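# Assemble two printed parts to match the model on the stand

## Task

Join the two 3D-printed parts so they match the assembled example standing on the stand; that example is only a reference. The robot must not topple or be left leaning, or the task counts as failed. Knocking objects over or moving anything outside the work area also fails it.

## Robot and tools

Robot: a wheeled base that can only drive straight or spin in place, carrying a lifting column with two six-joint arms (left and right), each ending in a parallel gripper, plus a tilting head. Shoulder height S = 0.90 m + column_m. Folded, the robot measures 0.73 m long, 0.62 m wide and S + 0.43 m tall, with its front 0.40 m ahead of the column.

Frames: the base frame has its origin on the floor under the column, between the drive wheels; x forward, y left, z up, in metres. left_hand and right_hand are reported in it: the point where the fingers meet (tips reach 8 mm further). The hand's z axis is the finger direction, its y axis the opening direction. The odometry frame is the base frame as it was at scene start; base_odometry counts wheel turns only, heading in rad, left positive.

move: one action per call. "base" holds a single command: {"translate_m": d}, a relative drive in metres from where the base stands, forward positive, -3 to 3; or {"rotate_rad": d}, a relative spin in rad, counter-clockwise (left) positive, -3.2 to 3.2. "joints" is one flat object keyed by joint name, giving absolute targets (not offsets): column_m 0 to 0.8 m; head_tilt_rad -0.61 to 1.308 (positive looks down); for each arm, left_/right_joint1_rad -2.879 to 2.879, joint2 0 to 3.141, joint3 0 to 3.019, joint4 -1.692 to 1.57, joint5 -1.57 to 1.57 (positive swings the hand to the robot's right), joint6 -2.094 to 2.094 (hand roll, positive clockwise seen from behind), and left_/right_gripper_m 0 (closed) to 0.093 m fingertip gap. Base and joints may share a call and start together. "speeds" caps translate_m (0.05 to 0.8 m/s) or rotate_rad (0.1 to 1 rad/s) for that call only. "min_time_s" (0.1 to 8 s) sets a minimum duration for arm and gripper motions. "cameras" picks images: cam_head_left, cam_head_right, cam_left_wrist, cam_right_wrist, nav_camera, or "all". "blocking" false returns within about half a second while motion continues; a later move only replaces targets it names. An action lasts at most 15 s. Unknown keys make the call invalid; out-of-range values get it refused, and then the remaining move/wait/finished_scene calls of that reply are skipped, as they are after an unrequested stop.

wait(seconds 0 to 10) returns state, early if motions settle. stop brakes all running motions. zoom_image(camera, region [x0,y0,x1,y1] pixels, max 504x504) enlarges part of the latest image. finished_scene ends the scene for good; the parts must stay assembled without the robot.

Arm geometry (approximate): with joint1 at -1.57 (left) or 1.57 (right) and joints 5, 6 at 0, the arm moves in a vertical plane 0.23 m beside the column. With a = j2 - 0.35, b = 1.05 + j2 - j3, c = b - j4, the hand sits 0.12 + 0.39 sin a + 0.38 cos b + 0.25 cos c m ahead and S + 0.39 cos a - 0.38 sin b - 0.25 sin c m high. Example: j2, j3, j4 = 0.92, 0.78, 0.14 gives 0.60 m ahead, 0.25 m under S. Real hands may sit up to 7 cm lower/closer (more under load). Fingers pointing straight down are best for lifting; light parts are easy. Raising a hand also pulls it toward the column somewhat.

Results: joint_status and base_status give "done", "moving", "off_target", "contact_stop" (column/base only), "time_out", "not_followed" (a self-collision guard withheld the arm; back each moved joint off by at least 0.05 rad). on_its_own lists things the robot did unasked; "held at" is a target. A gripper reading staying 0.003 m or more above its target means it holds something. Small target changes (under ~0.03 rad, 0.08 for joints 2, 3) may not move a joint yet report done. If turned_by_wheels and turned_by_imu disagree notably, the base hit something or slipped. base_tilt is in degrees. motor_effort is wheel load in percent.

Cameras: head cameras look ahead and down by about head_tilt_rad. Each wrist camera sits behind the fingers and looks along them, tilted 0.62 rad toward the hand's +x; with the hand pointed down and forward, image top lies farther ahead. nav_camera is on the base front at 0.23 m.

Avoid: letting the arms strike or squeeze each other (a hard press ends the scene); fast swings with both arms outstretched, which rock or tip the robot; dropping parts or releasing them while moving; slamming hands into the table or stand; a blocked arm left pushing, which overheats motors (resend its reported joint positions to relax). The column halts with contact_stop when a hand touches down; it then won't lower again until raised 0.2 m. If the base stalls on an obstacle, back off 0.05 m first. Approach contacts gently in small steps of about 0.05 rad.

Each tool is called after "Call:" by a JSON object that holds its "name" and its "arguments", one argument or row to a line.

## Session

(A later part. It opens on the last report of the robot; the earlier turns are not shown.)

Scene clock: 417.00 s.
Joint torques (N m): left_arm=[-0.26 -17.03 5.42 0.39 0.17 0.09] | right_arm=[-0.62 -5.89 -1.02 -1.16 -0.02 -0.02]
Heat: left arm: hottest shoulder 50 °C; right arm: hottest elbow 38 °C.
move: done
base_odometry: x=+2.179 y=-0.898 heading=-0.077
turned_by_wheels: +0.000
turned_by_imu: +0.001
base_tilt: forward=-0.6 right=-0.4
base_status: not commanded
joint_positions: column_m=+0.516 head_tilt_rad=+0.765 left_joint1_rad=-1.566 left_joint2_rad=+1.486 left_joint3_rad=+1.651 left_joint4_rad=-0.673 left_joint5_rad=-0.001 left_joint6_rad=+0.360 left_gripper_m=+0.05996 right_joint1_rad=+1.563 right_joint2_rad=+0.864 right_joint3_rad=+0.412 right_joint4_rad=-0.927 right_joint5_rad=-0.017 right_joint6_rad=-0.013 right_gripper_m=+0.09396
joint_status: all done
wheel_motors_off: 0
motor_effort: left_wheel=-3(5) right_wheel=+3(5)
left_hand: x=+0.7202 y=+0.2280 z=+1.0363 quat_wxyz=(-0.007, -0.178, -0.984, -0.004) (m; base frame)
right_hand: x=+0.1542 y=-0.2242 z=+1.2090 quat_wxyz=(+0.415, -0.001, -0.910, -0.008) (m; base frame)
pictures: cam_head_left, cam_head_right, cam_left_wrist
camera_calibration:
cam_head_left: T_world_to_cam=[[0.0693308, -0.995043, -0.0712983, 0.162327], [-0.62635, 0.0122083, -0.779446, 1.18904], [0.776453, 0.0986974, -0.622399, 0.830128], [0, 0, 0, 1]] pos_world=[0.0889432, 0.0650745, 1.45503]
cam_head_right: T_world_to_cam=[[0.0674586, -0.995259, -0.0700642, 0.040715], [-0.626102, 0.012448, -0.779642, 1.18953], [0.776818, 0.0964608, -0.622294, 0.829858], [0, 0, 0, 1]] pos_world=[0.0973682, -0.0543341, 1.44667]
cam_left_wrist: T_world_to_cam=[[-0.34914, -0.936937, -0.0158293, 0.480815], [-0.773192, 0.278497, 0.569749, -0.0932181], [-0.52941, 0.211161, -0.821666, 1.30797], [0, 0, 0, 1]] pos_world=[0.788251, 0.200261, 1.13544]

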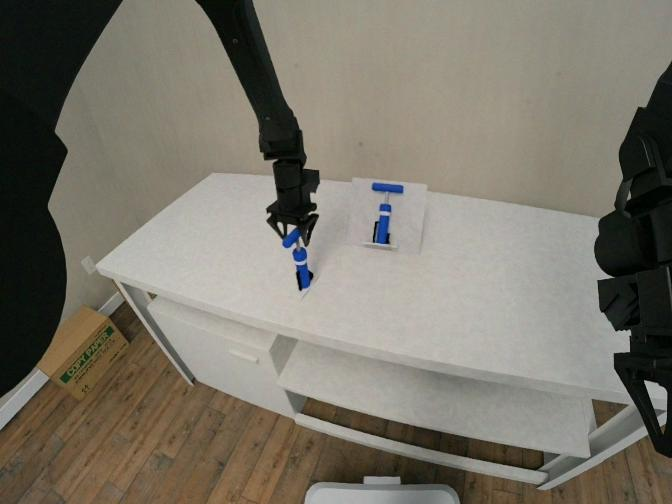

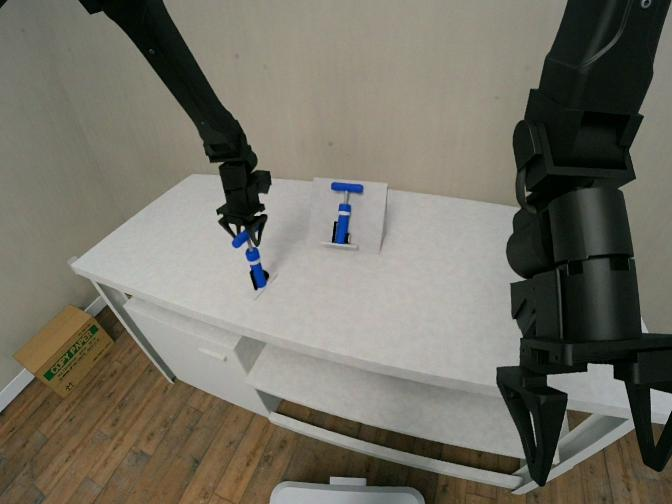

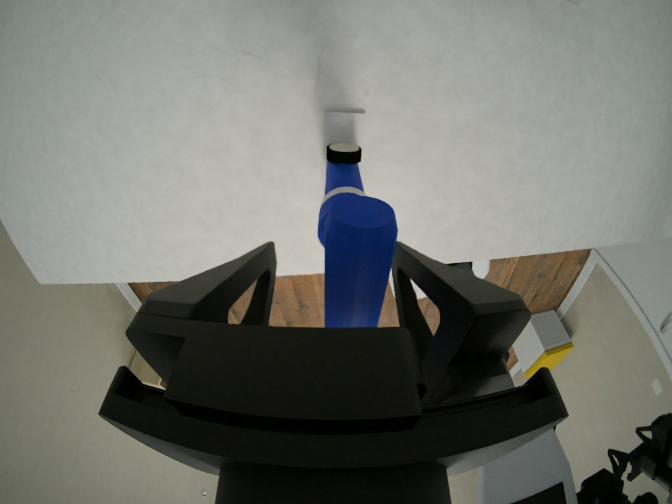

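Call:
{"name": "move", "arguments": {
  "joints": {"left_gripper_m": 0.093},
  "min_time_s": 2
}}

Call:
{"name": "move", "arguments": {
  "joints": {"column_m": 0.66}
}}

Call:
{"name": "move", "arguments": {
  "base": {"translate_m": -0.06},
  "speeds": {"translate_m": 0.1},
  "joints": {"column_m": 0.5},
  "cameras": ["cam_head_left","cam_head_right","cam_left_wrist"]
}}

Call:
{"name": "zoom_image", "arguments": {
  "camera": "cam_left_wrist",
  "region": [210, 0, 460, 250]
}}

Call:
{"name": "zoom_image", "arguments": {
  "camera": "cam_head_left",
  "region": [240, 160, 430, 310]
}}

Call:
{"name": "zoom_image", "arguments": {
  "camera": "cam_head_right",
  "region": [200, 160, 390, 310]
}}

Scene clock: 427.33 s.
Joint torques (N m): left_arm=[-0.21 -17.03 5.45 0.42 0.18 0.1] | right_arm=[-0.67 -5.25 -0.94 -1.18 -0.08 -0.02]
Heat: left arm: hottest shoulder 50 °C; right arm: hottest elbow 38 °C.
move: done
base_odometry: x=+2.179 y=-0.898 heading=-0.077
turned_by_wheels: +0.000
turned_by_imu: +0.002
base_tilt: forward=-0.6 right=-0.4
base_status: not commanded
joint_positions: column_m=+0.516 head_tilt_rad=+0.765 left_joint1_rad=-1.566 left_joint2_rad=+1.486 left_joint3_rad=+1.651 left_joint4_rad=-0.673 left_joint5_rad=-0.001 left_joint6_rad=+0.360 left_gripper_m=+0.09292 right_joint1_rad=+1.563 right_joint2_rad=+0.864 right_joint3_rad=+0.412 right_joint4_rad=-0.927 right_joint5_rad=-0.017 right_joint6_rad=-0.013 right_gripper_m=+0.09396
joint_status: all done
wheel_motors_off: 0
motor_effort: left_wheel=-3(4) right_wheel=+2(5)
left_hand: x=+0.7202 y=+0.2280 z=+1.0363 quat_wxyz=(-0.007, -0.178, -0.984, -0.004) (m; base frame)
right_hand: x=+0.1542 y=-0.2242 z=+1.2090 quat_wxyz=(+0.415, -0.001, -0.910, -0.008) (m; base frame)
pictures: none

Scene clock: 429.80 s.
Joint torques (N m): left_arm=[-0.21 -17.26 5.41 0.36 0.17 0.09] | right_arm=[-1.38 -5.77 -0.95 -1.18 -0.05 -0.02]
Heat: left arm: hottest shoulder 50 °C; right arm: hottest elbow 38 °C.
move: done
base_odometry: x=+2.179 y=-0.898 heading=-0.077
turned_by_wheels: +0.000
turned_by_imu: +0.001
base_tilt: forward=-0.7 right=-0.4
base_status: not commanded
joint_positions: column_m=+0.660 head_tilt_rad=+0.765 left_joint1_rad=-1.566 left_joint2_rad=+1.489 left_joint3_rad=+1.651 left_joint4_rad=-0.673 left_joint5_rad=-0.001 left_joint6_rad=+0.360 left_gripper_m=+0.09292 right_joint1_rad=+1.563 right_joint2_rad=+0.864 right_joint3_rad=+0.412 right_joint4_rad=-0.927 right_joint5_rad=-0.017 right_joint6_rad=-0.013 right_gripper_m=+0.09396
joint_status: all done
wheel_motors_off: 0
motor_effort: left_wheel=-4(5) right_wheel=+2(4)
left_hand: x=+0.7189 y=+0.2280 z=+1.1780 quat_wxyz=(-0.006, -0.178, -0.984, -0.004) (m; base frame)
right_hand: x=+0.1542 y=-0.2242 z=+1.3530 quat_wxyz=(+0.415, -0.001, -0.910, -0.008) (m; base frame)
pictures: none

Scene clock: 432.43 s.
Joint torques (N m): left_arm=[-0.21 -17.44 5.27 0.2 0.18 0.09] | right_arm=[-0.56 -5.48 -1.11 -1.16 -0.02 -0.03]
Heat: left arm: hottest shoulder 50 °C; right arm: hottest elbow 38 °C.
move: done
base_odometry: x=+2.119 y=-0.894 heading=-0.077
turned_by_wheels: +0.001
turned_by_imu: +0.002
base_tilt: forward=-0.7 right=-0.4
base_status: done
joint_positions: column_m=+0.500 head_tilt_rad=+0.765 left_joint1_rad=-1.566 left_joint2_rad=+1.490 left_joint3_rad=+1.653 left_joint4_rad=-0.669 left_joint5_rad=-0.001 left_joint6_rad=+0.360 left_gripper_m=+0.09292 right_joint1_rad=+1.563 right_joint2_rad=+0.864 right_joint3_rad=+0.412 right_joint4_rad=-0.927 right_joint5_rad=-0.017 right_joint6_rad=-0.013 right_gripper_m=+0.09396
joint_status: all done
wheel_motors_off: 0
motor_effort: left_wheel=-1(50) right_wheel=-1(28)
left_hand: x=+0.7205 y=+0.2280 z=+1.0179 quat_wxyz=(-0.008, -0.178, -0.984, -0.004) (m; base frame)
right_hand: x=+0.1544 y=-0.2242 z=+1.1931 quat_wxyz=(+0.415, -0.001, -0.910, -0.008) (m; base frame)
pictures: cam_head_left, cam_head_right, cam_left_wrist
camera_calibration:
cam_head_left: T_world_to_cam=[[0.0693445, -0.995043, -0.0712817, 0.161175], [-0.626131, 0.0122147, -0.779623, 1.17695], [0.776629, 0.0986942, -0.62218, 0.819963], [0, 0, 0, 1]] pos_world=[0.0889431, 0.0650745, 1.43923]
cam_head_right: T_world_to_cam=[[0.0674719, -0.995259, -0.0700481, 0.0395767], [-0.625882, 0.0124544, -0.779818, 1.17736], [0.776994, 0.0964577, -0.622075, 0.819633], [0, 0, 0, 1]] pos_world=[0.0973683, -0.0543341, 1.43077]
cam_left_wrist: T_world_to_cam=[[-0.349096, -0.936942, -0.0164781, 0.481289], [-0.774248, 0.278482, 0.56832, -0.0802584], [-0.527894, 0.211156, -0.822643, 1.29302], [0, 0, 0, 1]] pos_world=[0.788453, 0.200261, 1.11724]

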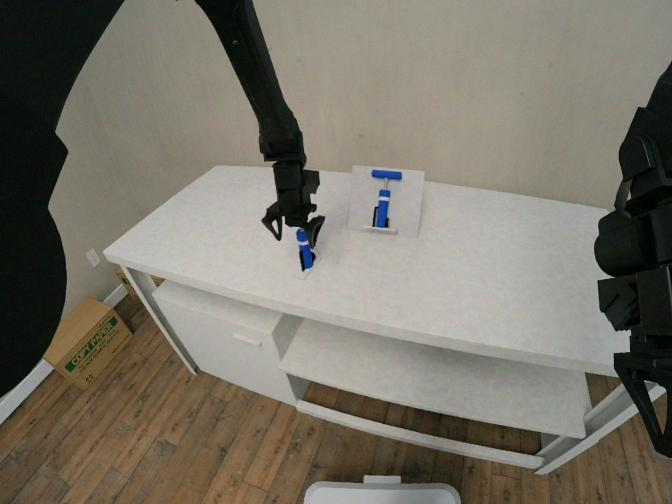

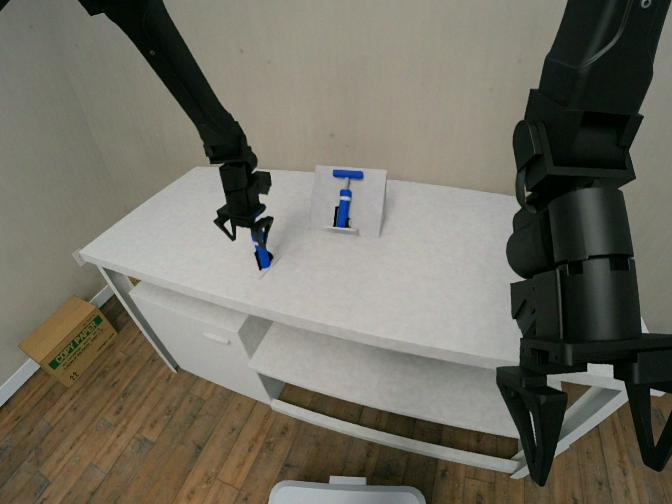

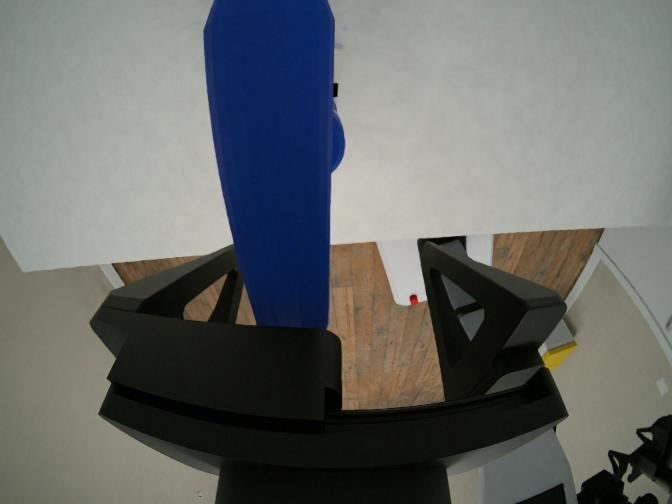

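Scaled by 2.016 from the camera's 672x504 image, which has a finer 960x720 frame.

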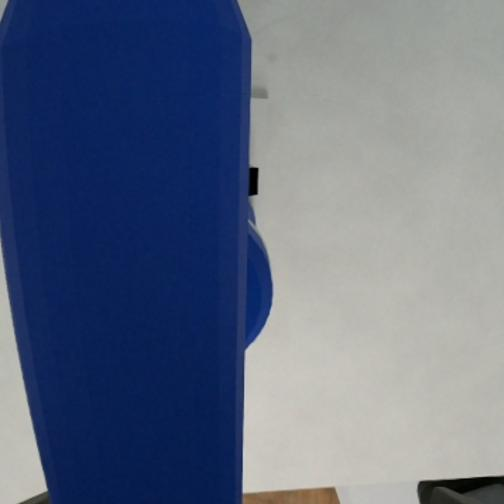

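Scaled by 2.653 from the camera's 672x504 image, which has a finer 960x720 frame.

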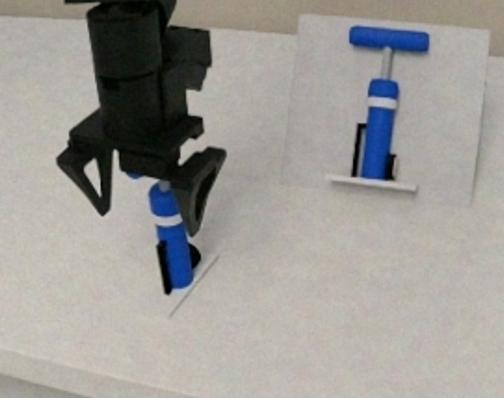

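Scaled by 2.653 from the camera's 672x504 image, which has a finer 960x720 frame.

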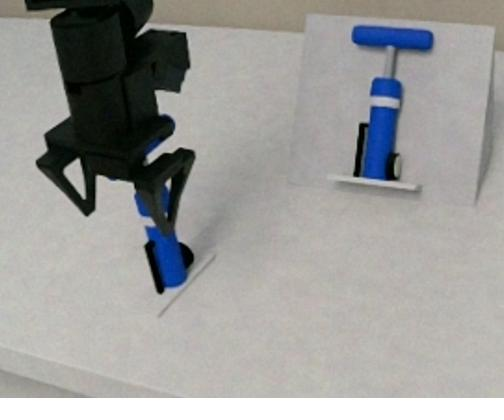

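Call:
{"name": "move", "arguments": {
  "joints": {"column_m": 0.68}
}}

Call:
{"name": "move", "arguments": {
  "base": {"translate_m": -0.25},
  "speeds": {"translate_m": 0.2},
  "cameras": ["cam_head_left","cam_head_right","cam_left_wrist"]
}}

Call:
{"name": "zoom_image", "arguments": {
  "camera": "cam_head_left",
  "region": [260, 160, 430, 310]
}}

Call:
{"name": "zoom_image", "arguments": {
  "camera": "cam_head_right",
  "region": [200, 160, 390, 310]
}}

Scene clock: 440.70 s.
Joint torques (N m): left_arm=[-0.26 -17.55 5.29 0.21 0.18 0.09] | right_arm=[-0.62 -5.71 -0.96 -1.21 -0.06 -0.04]
Heat: left arm: hottest shoulder 50 °C; right arm: hottest elbow 38 °C.
move: done
base_odometry: x=+2.119 y=-0.894 heading=-0.077
turned_by_wheels: +0.000
turned_by_imu: +0.002
base_tilt: forward=-0.6 right=-0.4
base_status: not commanded
joint_positions: column_m=+0.680 head_tilt_rad=+0.765 left_joint1_rad=-1.566 left_joint2_rad=+1.491 left_joint3_rad=+1.653 left_joint4_rad=-0.669 left_joint5_rad=-0.001 left_joint6_rad=+0.360 left_gripper_m=+0.09292 right_joint1_rad=+1.563 right_joint2_rad=+0.864 right_joint3_rad=+0.412 right_joint4_rad=-0.927 right_joint5_rad=-0.017 right_joint6_rad=-0.013 right_gripper_m=+0.09396
joint_status: all done
wheel_motors_off: 0
motor_effort: left_wheel=-1(3) right_wheel=-2(3)
left_hand: x=+0.7204 y=+0.2280 z=+1.1976 quat_wxyz=(-0.008, -0.178, -0.984, -0.004) (m; base frame)
right_hand: x=+0.1544 y=-0.2242 z=+1.3730 quat_wxyz=(+0.415, -0.001, -0.910, -0.008) (m; base frame)
pictures: none

Scene clock: 442.87 s.
Joint torques (N m): left_arm=[-0.26 -17.55 5.34 0.23 0.18 0.09] | right_arm=[-0.26 -5.48 -1.01 -0.99 -0.02 -0.02]
Heat: left arm: hottest shoulder 51 °C; right arm: hottest elbow 38 °C.
move: done
base_odometry: x=+1.870 y=-0.874 heading=-0.076
turned_by_wheels: +0.001
turned_by_imu: +0.002
base_tilt: forward=-0.6 right=-0.4
base_status: done
joint_positions: column_m=+0.680 head_tilt_rad=+0.765 left_joint1_rad=-1.566 left_joint2_rad=+1.491 left_joint3_rad=+1.653 left_joint4_rad=-0.668 left_joint5_rad=-0.001 left_joint6_rad=+0.360 left_gripper_m=+0.09292 right_joint1_rad=+1.563 right_joint2_rad=+0.864 right_joint3_rad=+0.412 right_joint4_rad=-0.927 right_joint5_rad=-0.017 right_joint6_rad=-0.013 right_gripper_m=+0.09396
joint_status: not commanded
wheel_motors_off: 0
motor_effort: left_wheel=+1(25) right_wheel=-2(50)
left_hand: x=+0.7203 y=+0.2280 z=+1.1973 quat_wxyz=(-0.008, -0.178, -0.984, -0.004) (m; base frame)
right_hand: x=+0.1542 y=-0.2242 z=+1.3730 quat_wxyz=(+0.415, -0.001, -0.910, -0.008) (m; base frame)
pictures: cam_head_left, cam_head_right, cam_left_wrist
camera_calibration:
cam_head_left: T_world_to_cam=[[0.0693445, -0.995043, -0.0712817, 0.173992], [-0.626131, 0.0122147, -0.779623, 1.31713], [0.776629, 0.0986942, -0.62218, 0.931831], [0, 0, 0, 1]] pos_world=[0.0889431, 0.0650745, 1.61903]
cam_head_right: T_world_to_cam=[[0.0674719, -0.995259, -0.0700481, 0.0521784], [-0.625882, 0.0124544, -0.779818, 1.31765], [0.776994, 0.0964577, -0.622075, 0.931544], [0, 0, 0, 1]] pos_world=[0.0973683, -0.0543341, 1.61067]
cam_left_wrist: T_world_to_cam=[[-0.349127, -0.936933, -0.0163321, 0.484008], [-0.774027, 0.278512, 0.568606, -0.182922], [-0.528197, 0.211157, -0.822448, 1.44048], [0, 0, 0, 1]] pos_world=[0.788252, 0.200261, 1.29664]

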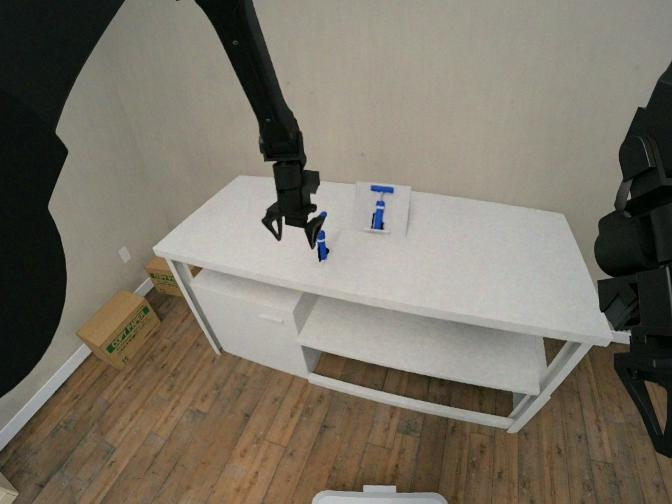

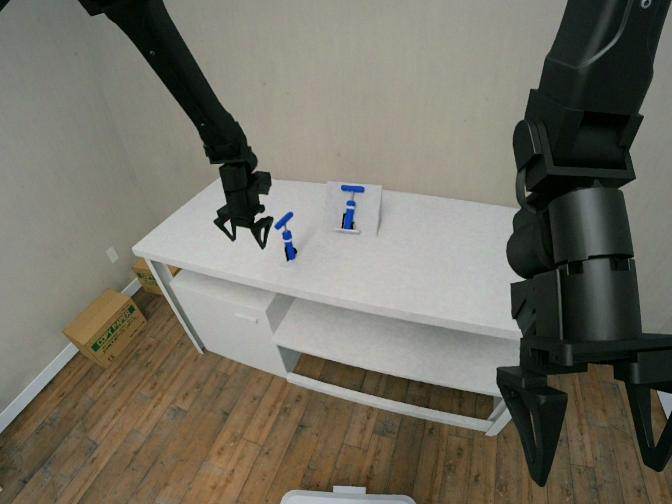

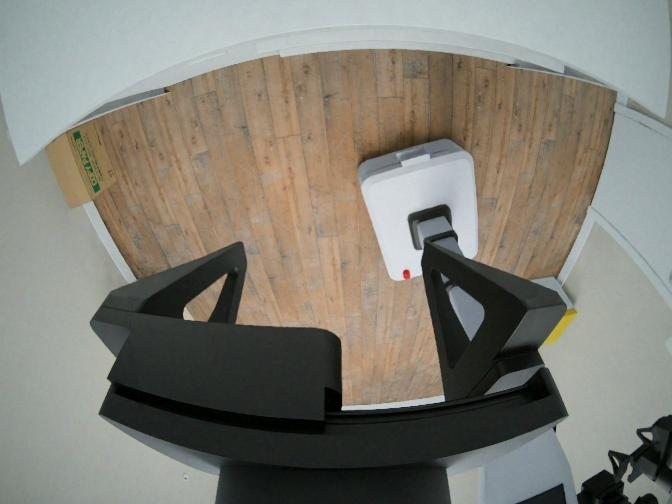

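Scaled by 2.965 from the camera's 672x504 image, which has a finer 960x720 frame.

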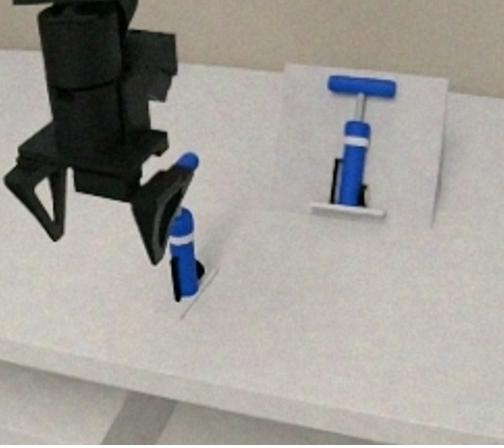

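Scaled by 2.653 from the camera's 672x504 image, which has a finer 960x720 frame.

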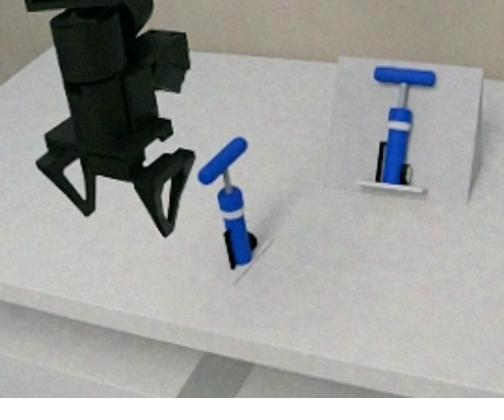

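Call:
{"name": "zoom_image", "arguments": {
  "camera": "cam_head_right",
  "region": [260, 200, 320, 270]
}}

Call:
{"name": "zoom_image", "arguments": {
  "camera": "cam_head_right",
  "region": [320, 175, 380, 245]
}}

Scaled by 7.200 from the camera's 672x504 image, which has a finer 960x720 frame.

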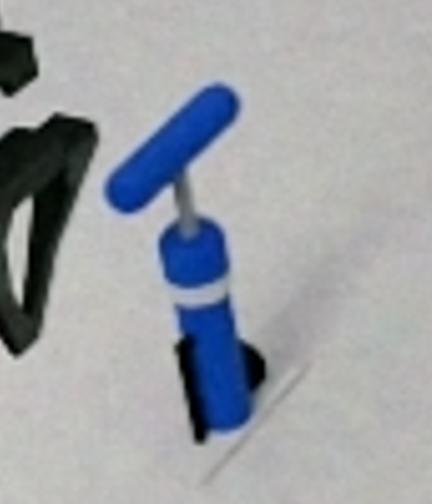

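Scaled by 7.200 from the camera's 672x504 image, which has a finer 960x720 frame.

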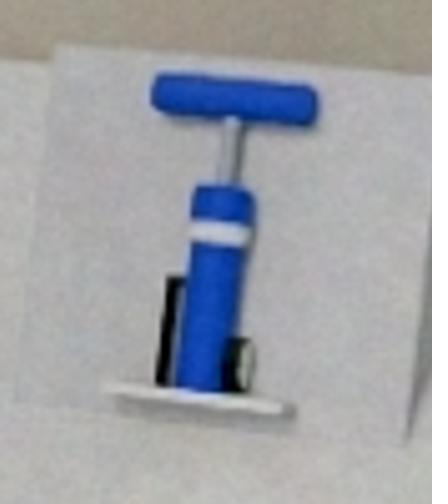

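Call:
{"name": "move", "arguments": {
  "joints": {"left_joint2_rad": 1.2, "left_joint3_rad": 0.5, "left_joint4_rad": 0.3, "left_joint6_rad": 0},
  "min_time_s": 2
}}

Call:
{"name": "move", "arguments": {
  "base": {"translate_m": 0.24},
  "speeds": {"translate_m": 0.2},
  "joints": {"column_m": 0.45},
  "cameras": ["cam_head_left","cam_head_right","cam_left_wrist"]
}}

Call:
{"name": "zoom_image", "arguments": {
  "camera": "cam_head_right",
  "region": [210, 180, 310, 290]
}}

Call:
{"name": "zoom_image", "arguments": {
  "camera": "cam_head_left",
  "region": [250, 180, 350, 290]
}}

Scene clock: 484.80 s.
Joint torques (N m): left_arm=[-0.32 -9.93 -1.61 0.59 0.14 -0.17] | right_arm=[-1.03 -5.36 -0.85 -0.96 -0.05 -0.09]
Heat: left arm: hottest shoulder 54 °C; right arm: hottest elbow 38 °C.
move: done
base_odometry: x=+1.870 y=-0.874 heading=-0.076
turned_by_wheels: +0.000
turned_by_imu: +0.002
base_tilt: forward=-0.7 right=-0.4
base_status: not commanded
joint_positions: column_m=+0.680 head_tilt_rad=+0.765 left_joint1_rad=-1.566 left_joint2_rad=+1.214 left_joint3_rad=+0.504 left_joint4_rad=+0.291 left_joint5_rad=-0.001 left_joint6_rad=+0.013 left_gripper_m=+0.09293 right_joint1_rad=+1.563 right_joint2_rad=+0.864 right_joint3_rad=+0.412 right_joint4_rad=-0.927 right_joint5_rad=-0.017 right_joint6_rad=-0.013 right_gripper_m=+0.09396
joint_status: all done
wheel_motors_off: 0
motor_effort: left_wheel=+1(2) right_wheel=-2(3)
left_hand: x=+0.3723 y=+0.2271 z=+1.2088 quat_wxyz=(-0.052, -0.005, -0.999, -0.003) (m; base frame)
right_hand: x=+0.1542 y=-0.2242 z=+1.3730 quat_wxyz=(+0.415, -0.001, -0.910, -0.008) (m; base frame)
pictures: none

Scene clock: 488.33 s.
Joint torques (N m): left_arm=[-0.15 -9.47 -1.43 0.49 0.13 -0.18] | right_arm=[-1.61 -5.3 -1.03 -1.02 -0.08 -0.02]
Heat: left arm: hottest shoulder 53 °C; right arm: hottest elbow 38 °C.
move: done
base_odometry: x=+2.109 y=-0.893 heading=-0.077
turned_by_wheels: -0.002
turned_by_imu: -0.001
base_tilt: forward=-0.7 right=-0.4
base_status: done
joint_positions: column_m=+0.450 head_tilt_rad=+0.765 left_joint1_rad=-1.566 left_joint2_rad=+1.210 left_joint3_rad=+0.502 left_joint4_rad=+0.293 left_joint5_rad=-0.001 left_joint6_rad=+0.013 left_gripper_m=+0.09293 right_joint1_rad=+1.563 right_joint2_rad=+0.864 right_joint3_rad=+0.412 right_joint4_rad=-0.927 right_joint5_rad=-0.017 right_joint6_rad=-0.013 right_gripper_m=+0.09396
joint_status: all done
wheel_motors_off: 0
motor_effort: left_wheel=-2(34) right_wheel=+0(34)
left_hand: x=+0.3737 y=+0.2271 z=+0.9802 quat_wxyz=(-0.055, -0.005, -0.998, -0.003) (m; base frame)
right_hand: x=+0.1546 y=-0.2242 z=+1.1430 quat_wxyz=(+0.415, -0.001, -0.910, -0.008) (m; base frame)
pictures: cam_head_left, cam_head_right, cam_left_wrist
camera_calibration:
cam_head_left: T_world_to_cam=[[0.0693445, -0.995043, -0.0712817, 0.157611], [-0.626131, 0.0122147, -0.779623, 1.13797], [0.776629, 0.0986942, -0.62218, 0.788854], [0, 0, 0, 1]] pos_world=[0.0889431, 0.0650745, 1.38923]
cam_head_right: T_world_to_cam=[[0.0674719, -0.995259, -0.0700481, 0.0360813], [-0.625882, 0.0124544, -0.779818, 1.13845], [0.776994, 0.0964577, -0.622075, 0.788591], [0, 0, 0, 1]] pos_world=[0.0973683, -0.0543341, 1.38087]
cam_left_wrist: T_world_to_cam=[[-0.00921593, -0.999886, -0.0119883, 0.241584], [-0.872965, 0.00219784, 0.487777, -0.148513], [-0.487695, 0.0149607, -0.872886, 1.15784], [0, 0, 0, 1]] pos_world=[0.437252, 0.22456, 1.086]

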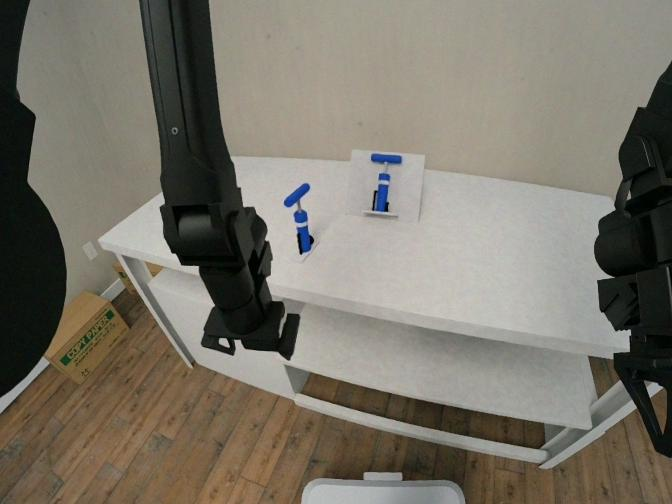

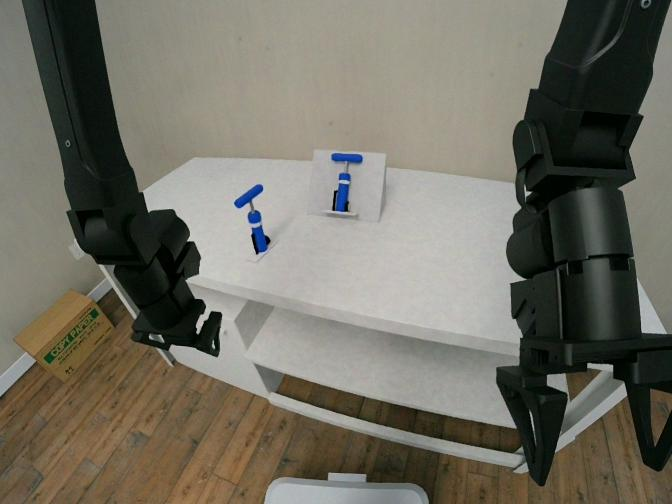

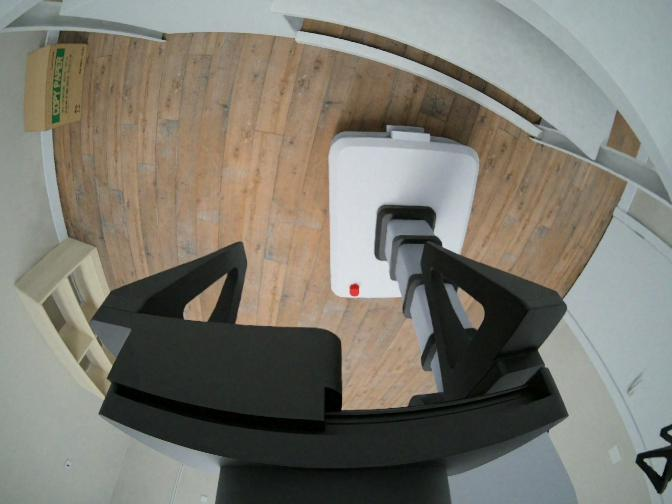

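Scaled by 4.582 from the camera's 672x504 image, which has a finer 960x720 frame.

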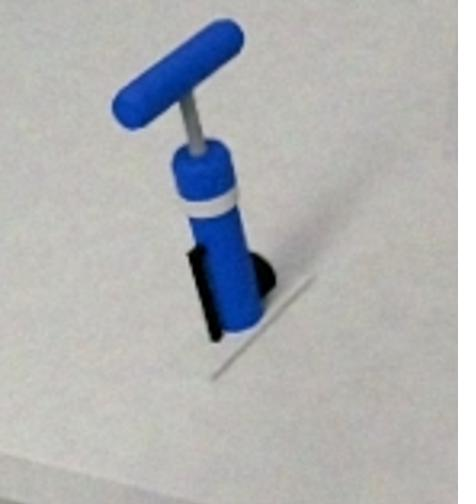

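Scaled by 4.582 from the camera's 672x504 image, which has a finer 960x720 frame.

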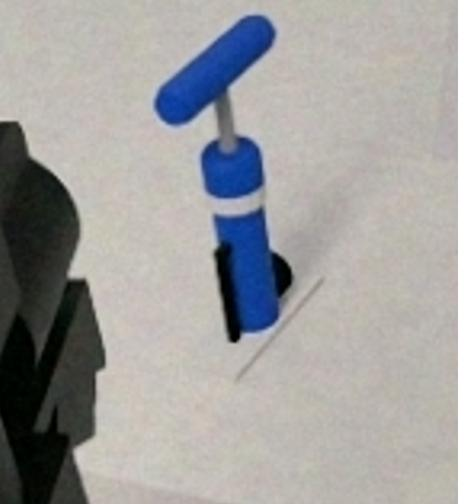

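Call:
{"name": "finished_scene", "arguments": {

}}

The scene is finished: the task was done.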